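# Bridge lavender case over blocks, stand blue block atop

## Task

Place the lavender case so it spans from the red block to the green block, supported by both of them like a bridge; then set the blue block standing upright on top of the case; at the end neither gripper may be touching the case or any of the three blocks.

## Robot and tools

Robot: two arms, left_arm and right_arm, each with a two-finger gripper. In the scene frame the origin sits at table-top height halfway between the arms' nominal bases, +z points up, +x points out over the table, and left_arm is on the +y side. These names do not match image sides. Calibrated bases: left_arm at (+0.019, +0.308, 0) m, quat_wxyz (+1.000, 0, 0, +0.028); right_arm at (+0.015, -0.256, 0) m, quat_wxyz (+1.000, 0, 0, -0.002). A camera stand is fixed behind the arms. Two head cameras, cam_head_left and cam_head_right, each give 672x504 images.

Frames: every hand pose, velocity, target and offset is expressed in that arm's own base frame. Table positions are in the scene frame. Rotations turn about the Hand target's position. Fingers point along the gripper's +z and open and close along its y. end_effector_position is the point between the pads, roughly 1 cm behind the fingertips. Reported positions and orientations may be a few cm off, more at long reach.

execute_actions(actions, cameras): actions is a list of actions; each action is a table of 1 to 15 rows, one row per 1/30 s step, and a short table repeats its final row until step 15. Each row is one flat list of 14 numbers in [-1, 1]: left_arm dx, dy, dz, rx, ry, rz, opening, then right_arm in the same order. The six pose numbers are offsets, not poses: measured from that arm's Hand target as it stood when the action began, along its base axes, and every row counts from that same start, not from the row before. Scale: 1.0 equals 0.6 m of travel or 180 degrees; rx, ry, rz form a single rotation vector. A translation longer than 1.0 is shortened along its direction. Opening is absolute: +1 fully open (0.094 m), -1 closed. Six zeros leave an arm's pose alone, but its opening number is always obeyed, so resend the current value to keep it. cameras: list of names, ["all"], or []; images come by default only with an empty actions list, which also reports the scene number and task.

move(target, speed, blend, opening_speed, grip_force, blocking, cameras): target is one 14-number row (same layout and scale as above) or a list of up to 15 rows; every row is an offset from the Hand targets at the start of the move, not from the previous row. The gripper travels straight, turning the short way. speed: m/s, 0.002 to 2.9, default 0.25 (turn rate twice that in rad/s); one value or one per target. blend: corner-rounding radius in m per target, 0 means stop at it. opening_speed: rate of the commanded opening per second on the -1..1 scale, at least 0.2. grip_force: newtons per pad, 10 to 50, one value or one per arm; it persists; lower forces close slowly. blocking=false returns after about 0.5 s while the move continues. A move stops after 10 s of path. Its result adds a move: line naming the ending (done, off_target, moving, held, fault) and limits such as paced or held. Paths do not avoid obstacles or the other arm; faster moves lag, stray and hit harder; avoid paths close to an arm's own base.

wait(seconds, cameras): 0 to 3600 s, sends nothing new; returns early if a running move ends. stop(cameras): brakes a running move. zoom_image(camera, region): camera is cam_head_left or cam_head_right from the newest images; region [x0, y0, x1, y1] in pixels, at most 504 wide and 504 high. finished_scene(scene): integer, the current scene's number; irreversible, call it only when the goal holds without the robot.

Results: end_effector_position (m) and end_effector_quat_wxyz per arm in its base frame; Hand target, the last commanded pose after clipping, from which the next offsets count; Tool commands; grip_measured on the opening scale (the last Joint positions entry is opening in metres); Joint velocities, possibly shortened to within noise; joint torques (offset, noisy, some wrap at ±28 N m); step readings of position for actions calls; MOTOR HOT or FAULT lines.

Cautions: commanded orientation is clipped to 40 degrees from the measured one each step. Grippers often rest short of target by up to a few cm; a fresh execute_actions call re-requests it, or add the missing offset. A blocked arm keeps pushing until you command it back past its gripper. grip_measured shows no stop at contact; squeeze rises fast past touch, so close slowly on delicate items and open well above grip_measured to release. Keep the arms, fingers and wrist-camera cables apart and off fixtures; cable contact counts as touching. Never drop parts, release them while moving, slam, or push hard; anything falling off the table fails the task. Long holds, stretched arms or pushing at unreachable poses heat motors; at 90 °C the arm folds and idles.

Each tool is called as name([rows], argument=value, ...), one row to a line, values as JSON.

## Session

execute_actions(actions=[])

zoom_image(camera="cam_head_left", region=[250, 190, 500, 330])

Scene clock: 0.00 s.
left_arm: end_effector_position=(+0.3942, +0.0045, +0.0977) grip_measured=+1.000 end_effector_quat_wxyz=(+0.558, -0.073, +0.826, -0.021) | right_arm: end_effector_position=(+0.4000, -0.0441, +0.1089) grip_measured=+1.000 end_effector_quat_wxyz=(+0.586, +0.118, +0.789, -0.141)
Joint positions: left_arm=[-0.022 1.478 0.388 0.704 -0.068 -0.154 0.094] | right_arm=[0.084 1.584 0.408 0.867 0.45 0.05 0.094]
Joint velocities: within noise
Joint torques (N m): no reading
Heat: left arm: 36 °C; right arm: 35 °C.
Hand target: left_arm +0.3992, +0.0045, +0.1108; +0.574, -0.073, +0.815, -0.022 | right_arm +0.4014, -0.0449, +0.1143; +0.591, +0.122, +0.785, -0.142
Tool commands: left_gripper/opening=+1.0 right_gripper/opening=+1.0

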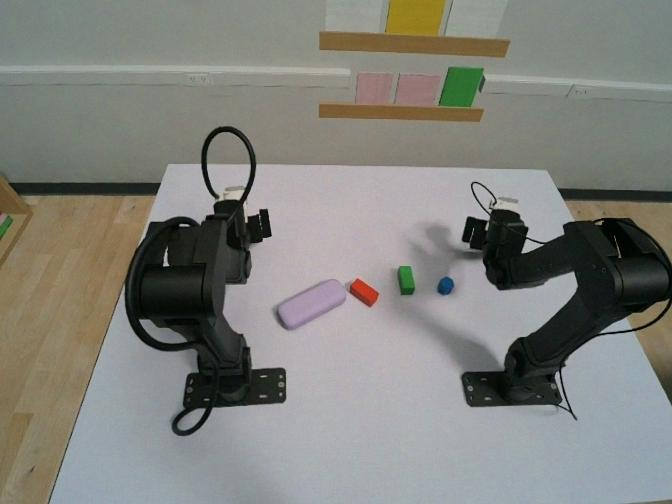

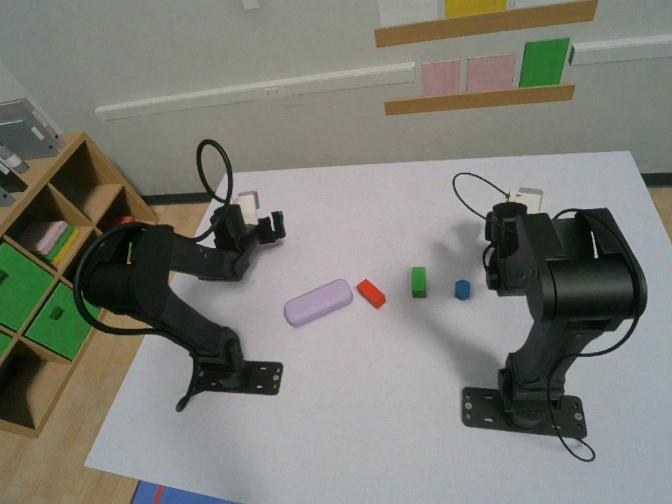

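Scaled by 2.016.

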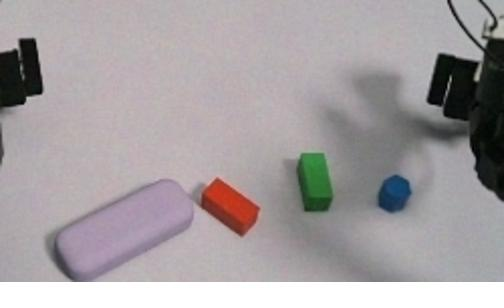

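move(target=[-0.357,-0.278,0,0.225,0.347,-0.344,1,-0.239,0.255,-0.016,0.0975,0.4057,0.0838,0.5], cameras=["all"], speed=0.4)

zoom_image(camera="cam_head_left", region=[250, 200, 500, 340])

zoom_image(camera="cam_head_right", region=[265, 200, 515, 340])

Scene clock: 17.03 s.
left_arm: end_effector_position=(+0.1813, -0.1561, +0.1033) grip_measured=+1.000 end_effector_quat_wxyz=(-0.009, +0.505, +0.863, +0.005) | right_arm: end_effector_position=(+0.2596, +0.1058, +0.1007) grip_measured=+0.501 end_effector_quat_wxyz=(+0.009, -0.001, +1.000, +0.000)
Joint positions: left_arm=[-0.72 1.47 1.121 -1.241 -0.006 0.338 0.094] | right_arm=[0.388 1.594 1.229 -1.19 0.007 0.386 0.071]
Joint torques (N m): left_arm=[-0.58 -5.39 8.02 0.12 0.06 0.04] | right_arm=[0.39 -5.52 6.87 -0.14 -0.07 0.06]
Heat: left arm: 37 °C; right arm: 35 °C.
Hand target: left_arm +0.1849, -0.1623, +0.1108; +0.000, +0.510, +0.860, +0.001 | right_arm +0.2581, +0.1082, +0.1047; +0.000, +0.000, +1.000, +0.000
Off the commanded pose: left_arm 0.010 m, 1 deg | right_arm 0.005 m, 1 deg.
move: done

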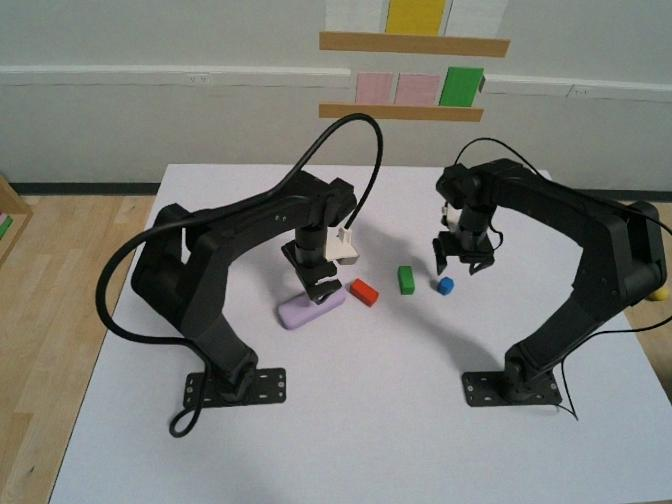

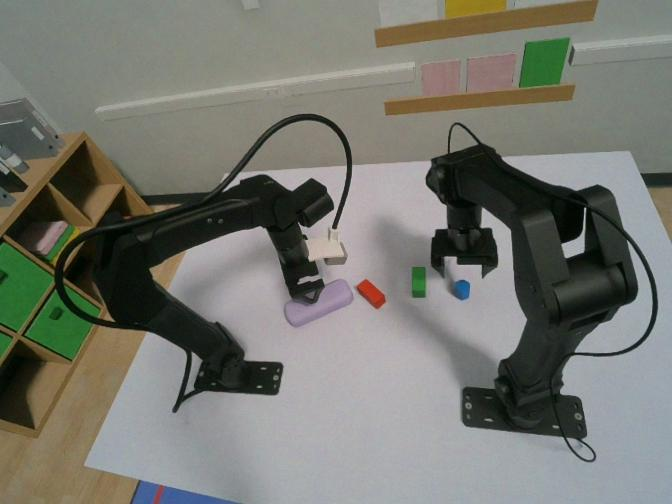

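Scaled by 2.016.

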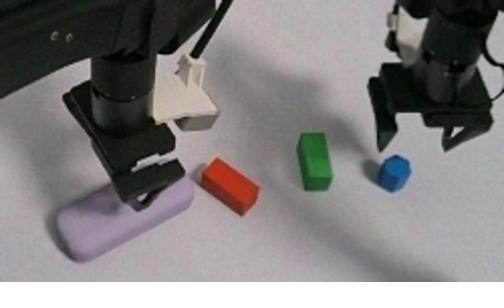

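Scaled by 2.016.

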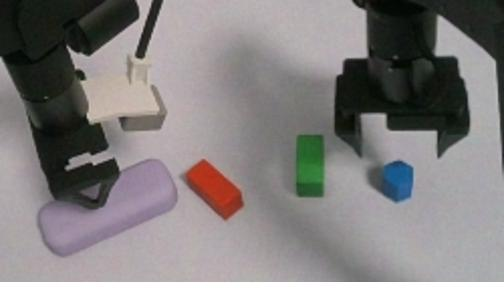

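move([
  [-0.005,-0.005,-0.06,0,0,0,1,0.005,-0.004,-0.06,0,0,0,0.5],
  [-0.005,-0.005,-0.143,0,0,0,1,0.005,-0.004,-0.13,0,0,0,0.5],
], cameras=["all"], speed=[0.2,0.1], blend=0.005)

zoom_image(camera="cam_head_left", region=[250, 200, 500, 340])

zoom_image(camera="cam_head_right", region=[265, 200, 515, 340])

Scene clock: 25.30 s.
left_arm: end_effector_position=(+0.1813, -0.1615, +0.0278) grip_measured=+1.000 end_effector_quat_wxyz=(-0.004, +0.511, +0.860, +0.004) | right_arm: end_effector_position=(+0.2656, +0.1083, +0.0321) grip_measured=+0.501 end_effector_quat_wxyz=(+0.013, -0.001, +1.000, +0.002)
Joint positions: left_arm=[-0.737 1.555 0.889 -0.914 -0.006 0.336 0.094] | right_arm=[0.388 1.68 1.039 -0.905 0.007 0.386 0.071]
Joint torques (N m): left_arm=[-0.64 -5.6 4.4 0.41 0.08 -0.1] | right_arm=[-0.53 -5.96 3.67 0.16 -0.1 -0.04]
Heat: left arm: 37 °C; right arm: 35 °C.
Hand target: left_arm +0.1819, -0.1653, +0.0250; +0.000, +0.510, +0.860, +0.001 | right_arm +0.2610, +0.1057, +0.0266; +0.000, +0.000, +1.000, +0.000
Off the commanded pose: left_arm 0.005 m, 1 deg | right_arm 0.007 m, 1 deg.
move: done

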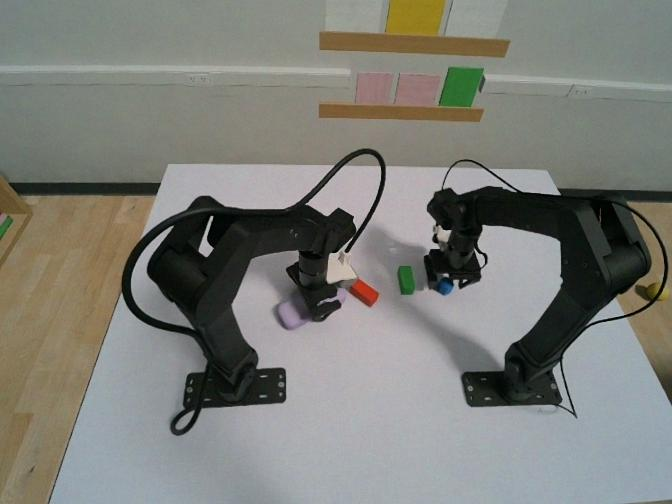

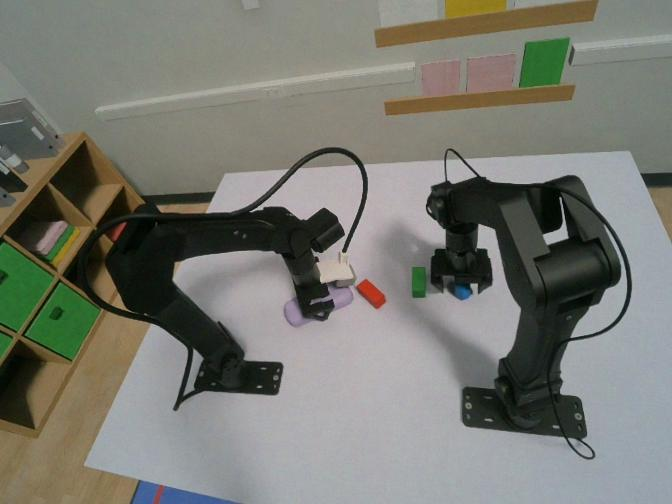

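Scaled by 2.016.

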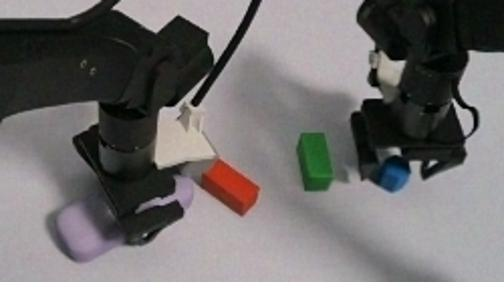

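Scaled by 2.016.

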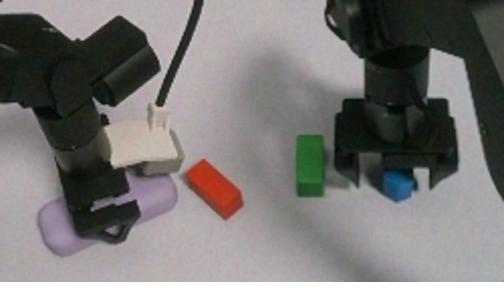

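move([
  [0,0,0,0,0,0,-0.3,0,0,0,0,0,0,-0.6],
  [0,0,0.142,0,0,0,-0.3,0,-0.05,0.13,0,0,0,-0.6],
  [0.071,-0.288,0.142,0,0,-0.078,-0.3,0,-0.245,0.2,0,0,0,-0.6],
], cameras=["all"], opening_speed=1.2, blend=[0,0.02,0])

zoom_image(camera="cam_head_left", region=[280, 190, 500, 330])

zoom_image(camera="cam_head_right", region=[300, 190, 520, 330])

Scene clock: 32.80 s.
left_arm: end_effector_position=(+0.2227, -0.3320, +0.1028) grip_measured=+0.331 end_effector_quat_wxyz=(-0.008, +0.606, +0.795, +0.006) | right_arm: end_effector_position=(+0.2623, -0.0410, +0.1396) grip_measured=-0.383 end_effector_quat_wxyz=(+0.002, +0.002, +1.000, -0.003)
Joint positions: left_arm=[-0.985 2.098 1.884 -1.376 -0.006 0.317 0.063] | right_arm=[-0.155 1.542 1.332 -1.357 0.005 -0.152 0.029]
Joint torques (N m): left_arm=[-0.28 -11.82 8.44 0.12 0.05 0.07] | right_arm=[-0.5 -5.83 7.01 -0.21 -0.02 -0.12]
Heat: left arm: 37 °C; right arm: 35 °C.
Hand target: left_arm +0.2245, -0.3381, +0.1102; +0.000, +0.611, +0.791, +0.001 | right_arm +0.2610, -0.0413, +0.1466; +0.000, +0.000, +1.000, +0.000
Off the commanded pose: left_arm 0.010 m, 1 deg | right_arm 0.007 m, 0 deg.
move: done

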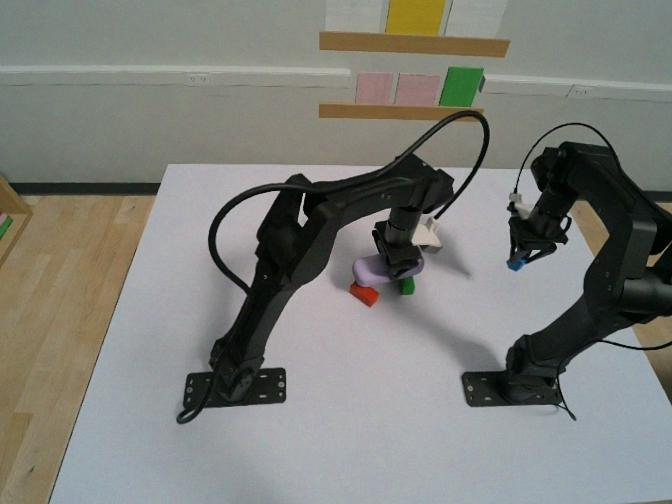

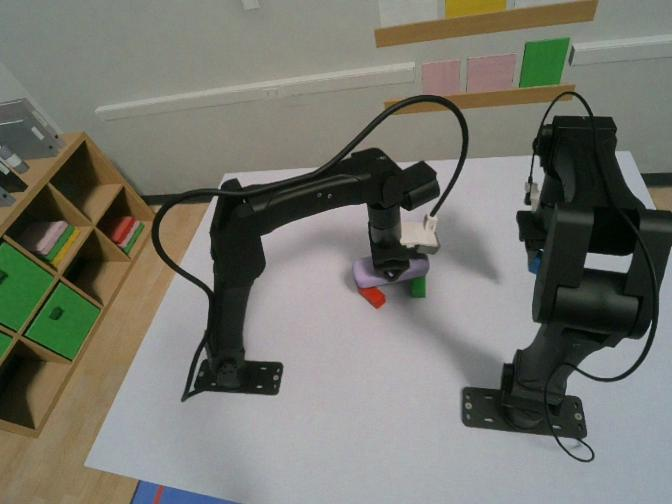

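Scaled by 2.291.

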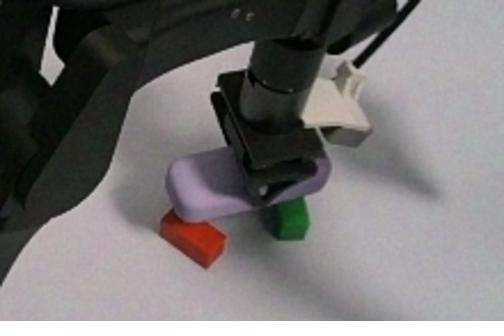

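Scaled by 2.291.

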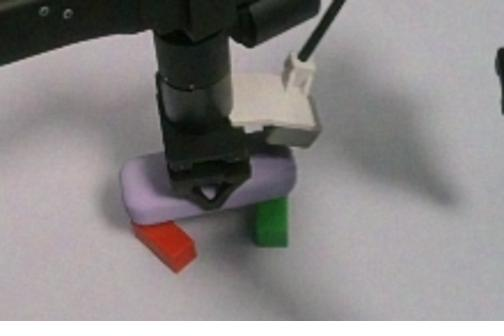

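move([
  [-0.007,-0.003,-0.02,0,0,0.033,-0.3,0,0,0,0,0,0,-0.6],
  [-0.007,-0.003,-0.08,0,0,0.033,-0.3,0,0,0,0,0,0,-0.6],
], cameras=["all"], speed=[0.15,0.07], blend=0.005)

zoom_image(camera="cam_head_left", region=[280, 190, 500, 330])

zoom_image(camera="cam_head_right", region=[300, 190, 520, 330])

Scene clock: 38.70 s.
left_arm: end_effector_position=(+0.2208, -0.3350, +0.0636) grip_measured=+0.330 end_effector_quat_wxyz=(-0.006, +0.571, +0.821, +0.006) | right_arm: end_effector_position=(+0.2622, -0.0410, +0.1396) grip_measured=-0.383 end_effector_quat_wxyz=(+0.002, +0.001, +1.000, -0.003)
Joint positions: left_arm=[-0.993 2.107 1.742 -1.22 -0.006 0.222 0.062] | right_arm=[-0.155 1.542 1.332 -1.357 0.005 -0.153 0.029]
Joint torques (N m): left_arm=[-0.57 -11.89 5.03 0.39 0.08 -0.1] | right_arm=[-0.72 -5.64 6.95 -0.18 -0.07 -0.08]
Heat: left arm: 37 °C; right arm: 35 °C.
Hand target: left_arm +0.2204, -0.3399, +0.0622; +0.000, +0.570, +0.822, +0.001 | right_arm +0.2610, -0.0413, +0.1466; +0.000, +0.000, +1.000, +0.000
Off the commanded pose: left_arm 0.005 m, 1 deg | right_arm 0.007 m, 0 deg.
move: done

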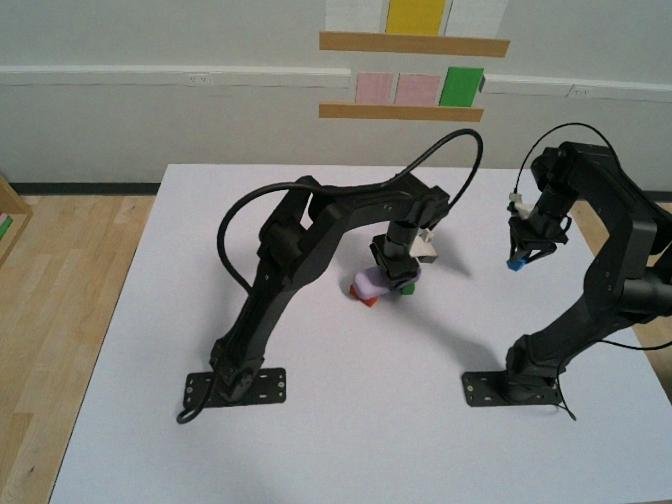

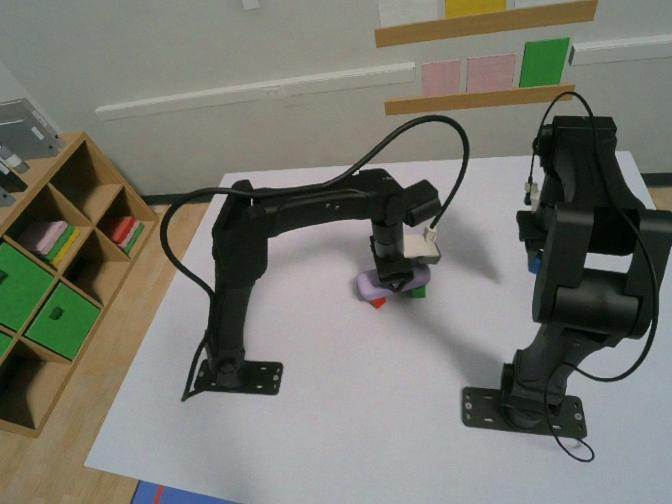

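Scaled by 2.291.

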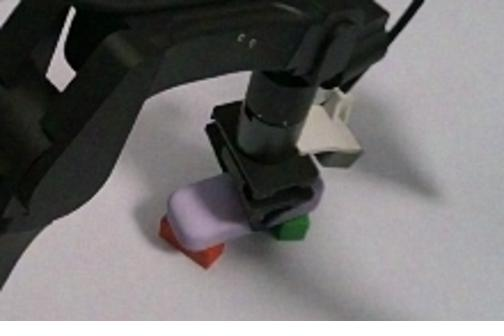

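Scaled by 2.291.

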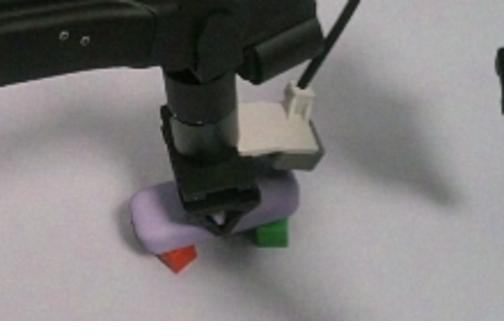

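move([
  [0,0,-0.018,0,0,0,-0.3,0,0,0,0,0,0,-0.6],
  [0,0,-0.005,0,0,0,0.75,0,0,0,0,0,0,-0.6],
  [0,0,0.12,0,0,0,0.75,0,0,0,0,0,0,-0.6],
  [0.05,0.38,0.14,0,0,0,0.75,0.01,0.12,0,0,0,0,-0.6],
], opening_speed=1, speed=[0.05,0.1,0.2,0.35], blend=[0,0,0.03,0])

move([
  [0,0,0,0,0,0,0.75,0,0.377,0,0,0,0,-0.6],
  [0,0,0,0,0,0,0.75,0,0.377,-0.045,0,0,0,-0.6],
], speed=[0.3,0.15], blend=0.02, cameras=["all"])

zoom_image(camera="cam_head_left", region=[310, 190, 450, 330])

zoom_image(camera="cam_head_right", region=[330, 190, 470, 330])

Scene clock: 48.80 s.
left_arm: end_effector_position=(+0.2525, -0.1120, +0.1389) grip_measured=+0.748 end_effector_quat_wxyz=(-0.015, +0.567, +0.823, +0.006) | right_arm: end_effector_position=(+0.2680, +0.0286, +0.1419) grip_measured=-0.383 end_effector_quat_wxyz=(+0.006, -0.002, +1.000, +0.000)
Joint positions: left_arm=[-0.432 1.612 1.4 -1.385 -0.017 0.775 0.082] | right_arm=[0.104 1.55 1.349 -1.357 0.002 0.1 0.029]
Joint torques (N m): left_arm=[0.64 -10.17 4.9 0.23 0.19 0.04] | right_arm=[0.57 -5.23 6.94 -0.21 -0.03 0.09]
Heat: left arm: 37 °C; right arm: 35 °C.
Hand target: left_arm +0.2504, -0.1120, +0.1463; +0.000, +0.570, +0.822, +0.001 | right_arm +0.2670, +0.0306, +0.1466; +0.000, +0.000, +1.000, +0.000
Off the commanded pose: left_arm 0.008 m, 2 deg | right_arm 0.005 m, 1 deg.
move: done

Scene clock: 50.60 s.
left_arm: end_effector_position=(+0.2526, -0.1119, +0.1389) grip_measured=+0.748 end_effector_quat_wxyz=(-0.015, +0.568, +0.823, +0.006) | right_arm: end_effector_position=(+0.2637, +0.2550, +0.1175) grip_measured=-0.383 end_effector_quat_wxyz=(-0.005, -0.004, +1.000, +0.002)
Joint positions: left_arm=[-0.431 1.612 1.4 -1.385 -0.016 0.776 0.082] | right_arm=[0.761 1.943 1.716 -1.349 -0.009 0.753 0.029]
Joint torques (N m): left_arm=[0.53 -10.25 4.96 0.23 0.16 0.1] | right_arm=[0.2 -8.69 6.58 0.06 0.08 0.06]
Heat: left arm: 37 °C; right arm: 35 °C.
Hand target: left_arm +0.2504, -0.1120, +0.1463; +0.000, +0.570, +0.822, +0.001 | right_arm +0.2670, +0.2569, +0.1196; +0.000, +0.000, +1.000, +0.000
Off the commanded pose: left_arm 0.008 m, 2 deg | right_arm 0.004 m, 1 deg.
move: done; blend cut to 0.0135 m at target 1

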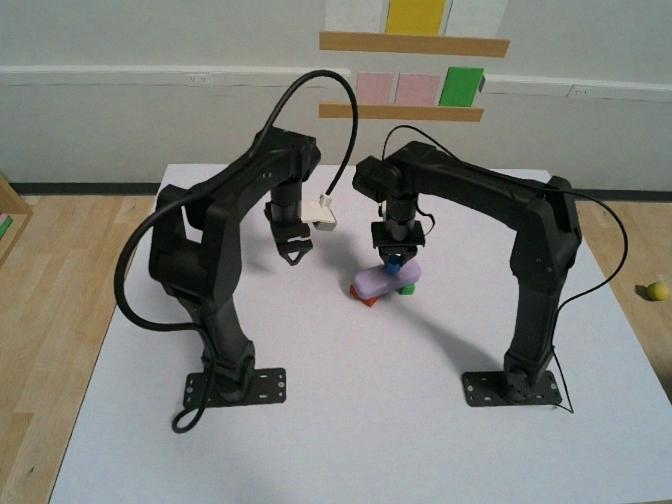

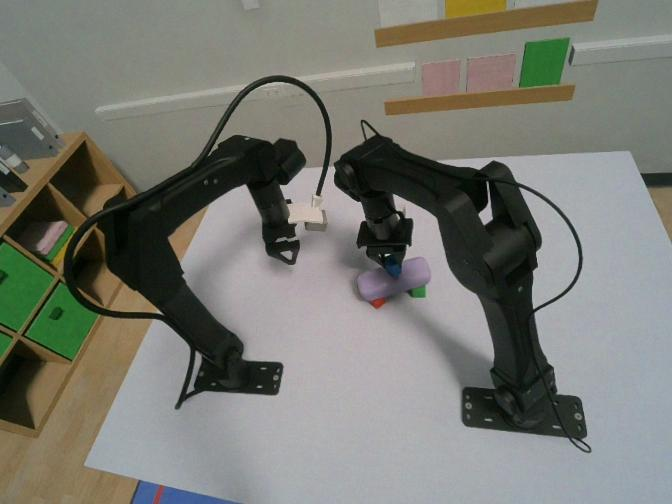

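Scaled by 3.600.

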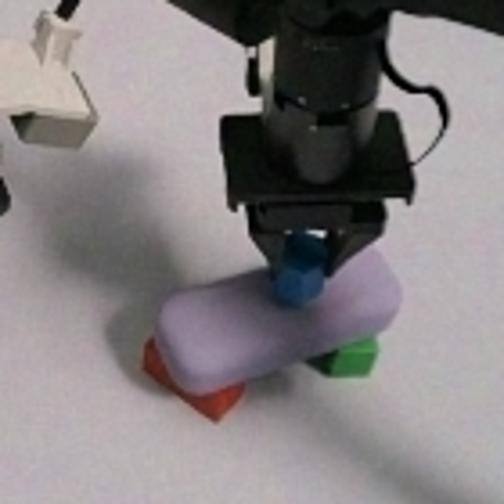

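Scaled by 3.600.

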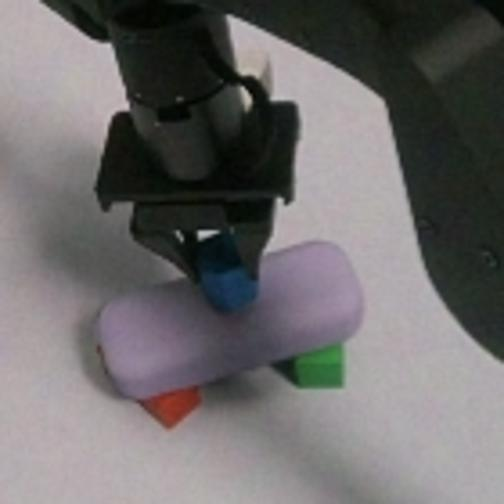

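move([
  [0,0,0,0,0,0,0.75,0.006,0.004,-0.018,0,0,0,-0.6],
  [0,0,0,0,0,0,0.75,0.006,0.004,-0.053,0,0,0,-0.6],
], speed=[0.1,0.04], cameras=["all"])

zoom_image(camera="cam_head_left", region=[310, 190, 450, 330])

Scene clock: 55.83 s.
left_arm: end_effector_position=(+0.2526, -0.1119, +0.1389) grip_measured=+0.748 end_effector_quat_wxyz=(-0.015, +0.568, +0.823, +0.006) | right_arm: end_effector_position=(+0.2710, +0.2622, +0.1038) grip_measured=-0.383 end_effector_quat_wxyz=(+0.006, -0.004, +1.000, +0.013)
Joint positions: left_arm=[-0.431 1.612 1.4 -1.385 -0.016 0.776 0.082] | right_arm=[0.761 1.954 1.677 -1.268 -0.011 0.753 0.029]
Joint torques (N m): left_arm=[0.59 -10.21 4.97 0.21 0.17 0.08] | right_arm=[0.1 -8.18 2.43 0.47 0.07 0.07]
Heat: left arm: 37 °C; right arm: 35 °C.
Hand target: left_arm +0.2504, -0.1120, +0.1463; +0.000, +0.570, +0.822, +0.001 | right_arm +0.2706, +0.2593, +0.0878; +0.000, +0.000, +1.000, +0.000
Off the commanded pose: left_arm 0.008 m, 2 deg | right_arm 0.016 m, 2 deg.
move: off_target (right_arm)

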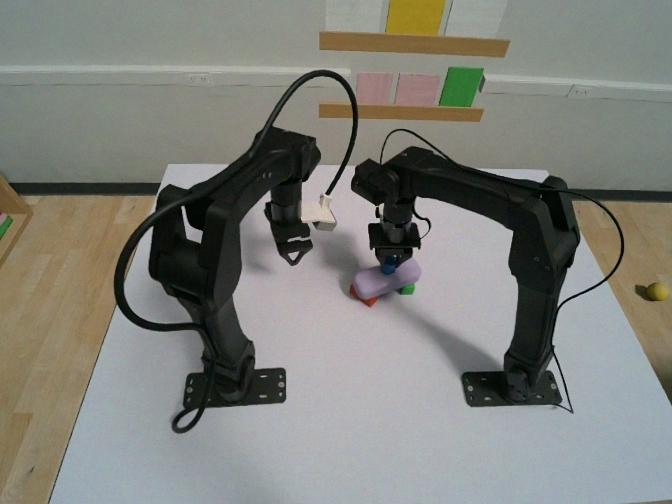

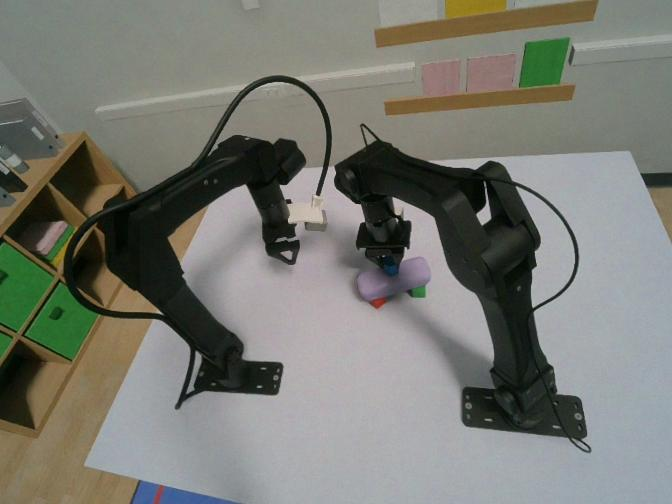

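Scaled by 3.600.

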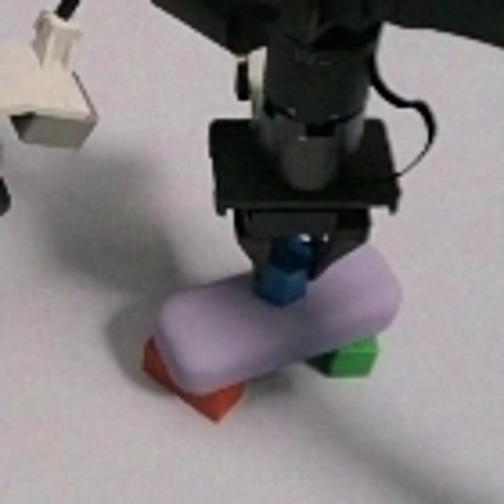

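move([
  [0,0,0,0,0,0,0.75,-0.003,-0.003,0.035,0,0,0,-0.6],
  [0,0,0,0,0,0,0.75,-0.011,-0.005,0.03,0,0,0,-0.6],
  [0,0,0,0,0,0,0.75,-0.011,-0.005,0,0,0,0,-0.6],
], speed=[0.1,0.1,0.04], blend=[0.003,0.002,0], cameras=["all"])

zoom_image(camera="cam_head_left", region=[310, 190, 450, 330])

Scene clock: 59.47 s.
left_arm: end_effector_position=(+0.2526, -0.1119, +0.1389) grip_measured=+0.748 end_effector_quat_wxyz=(-0.015, +0.568, +0.823, +0.006) | right_arm: end_effector_position=(+0.2701, +0.2616, +0.1043) grip_measured=-0.383 end_effector_quat_wxyz=(+0.014, -0.003, +1.000, +0.021)
Joint positions: left_arm=[-0.431 1.612 1.4 -1.385 -0.016 0.776 0.082] | right_arm=[0.761 1.927 1.642 -1.237 -0.011 0.757 0.029]
Joint torques (N m): left_arm=[0.42 -10.17 4.98 0.23 0.14 0.1] | right_arm=[0.43 -8.01 2.21 0.31 0.11 0.06]
Heat: left arm: 37 °C; right arm: 35 °C.
Hand target: left_arm +0.2504, -0.1120, +0.1463; +0.000, +0.570, +0.822, +0.001 | right_arm +0.2639, +0.2564, +0.0879; +0.000, +0.000, +1.000, +0.001
Off the commanded pose: left_arm 0.008 m, 2 deg | right_arm 0.018 m, 3 deg.
move: off_target (right_arm); blend cut to 0.0029 m at target 1

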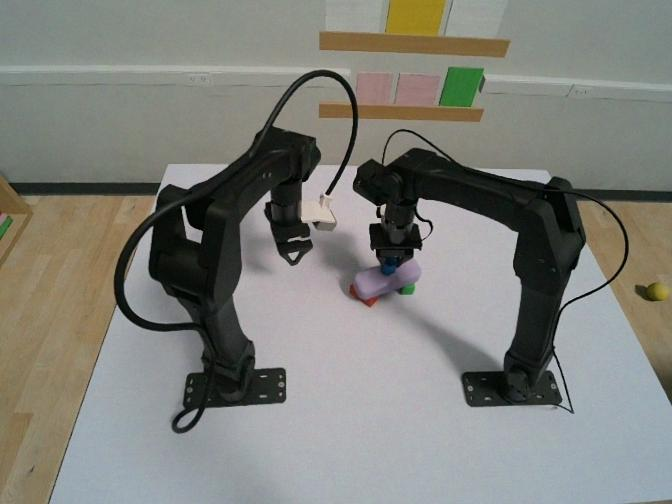

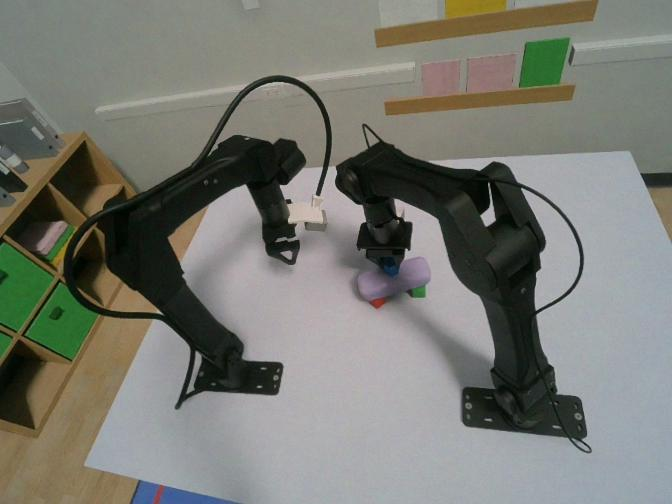

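Scaled by 3.600.

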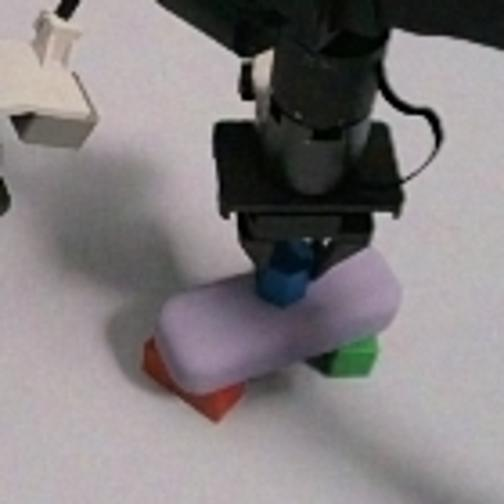

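move([
  [0,0,0,0,0,0,0.75,0.005,0.004,0.018,0,0,0,0.3],
  [0,0,0,0,0,0,0.75,0.005,0.004,0.15,0,0,0,0.3],
], opening_speed=1, speed=0.18, cameras=["all"])

zoom_image(camera="cam_head_left", region=[310, 190, 450, 330])

Scene clock: 68.10 s.
left_arm: end_effector_position=(+0.2526, -0.1119, +0.1389) grip_measured=+0.748 end_effector_quat_wxyz=(-0.015, +0.568, +0.823, +0.006) | right_arm: end_effector_position=(+0.2725, +0.2638, +0.1765) grip_measured=+0.299 end_effector_quat_wxyz=(+0.020, -0.002, +0.999, +0.027)
Joint positions: left_arm=[-0.431 1.612 1.4 -1.385 -0.016 0.776 0.082] | right_arm=[0.761 1.954 1.966 -1.517 -0.011 0.757 0.061]
Joint torques (N m): left_arm=[0.53 -10.3 4.94 0.23 0.17 0.11] | right_arm=[0.58 -8.46 6.76 -0.32 0.04 0.11]
Heat: left arm: 36 °C; right arm: 36 °C.
Hand target: left_arm +0.2504, -0.1120, +0.1463; +0.000, +0.570, +0.822, +0.001 | right_arm +0.2669, +0.2587, +0.1779; +0.000, +0.000, +1.000, +0.000
Off the commanded pose: left_arm 0.008 m, 2 deg | right_arm 0.008 m, 4 deg.
joint sent to its limit (right arm) — joint 4 (wrist pitch), lower limit. The joint targets still meet the commanded pose.
move: off_target (right_arm)

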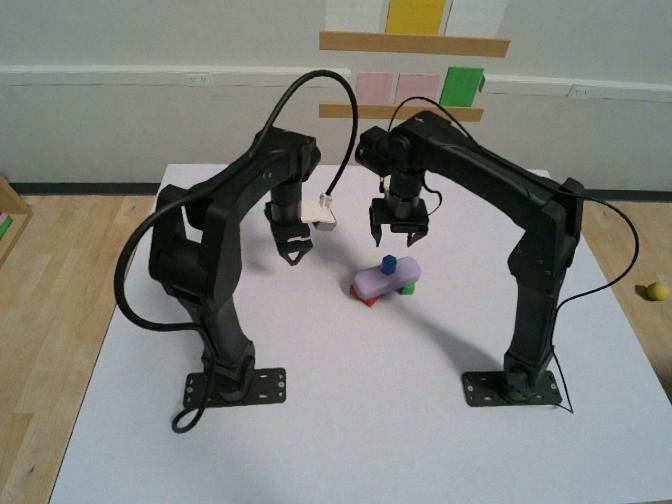

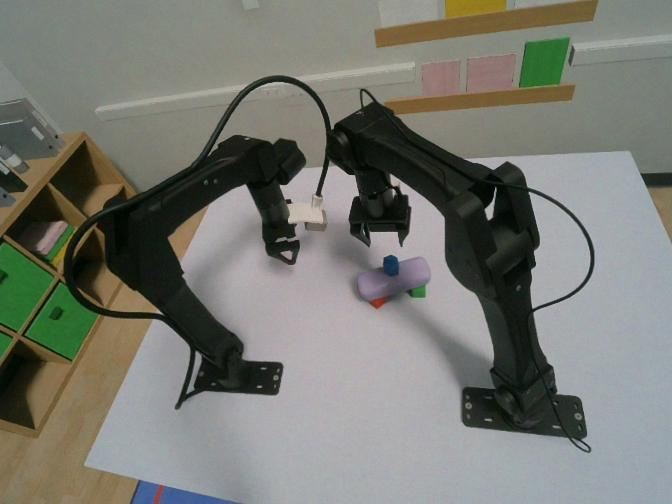

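Scaled by 3.600.

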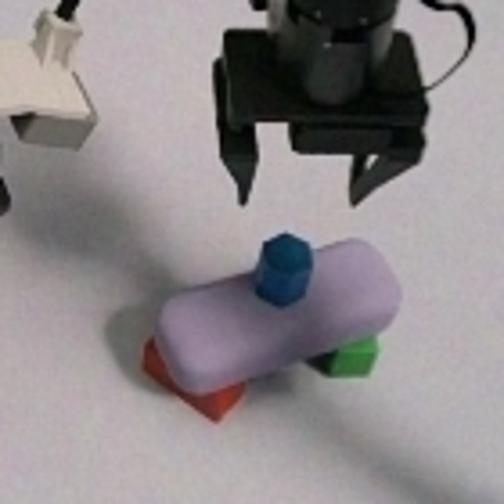

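finished_scene(scene=3)

The scene is finished: the task was done.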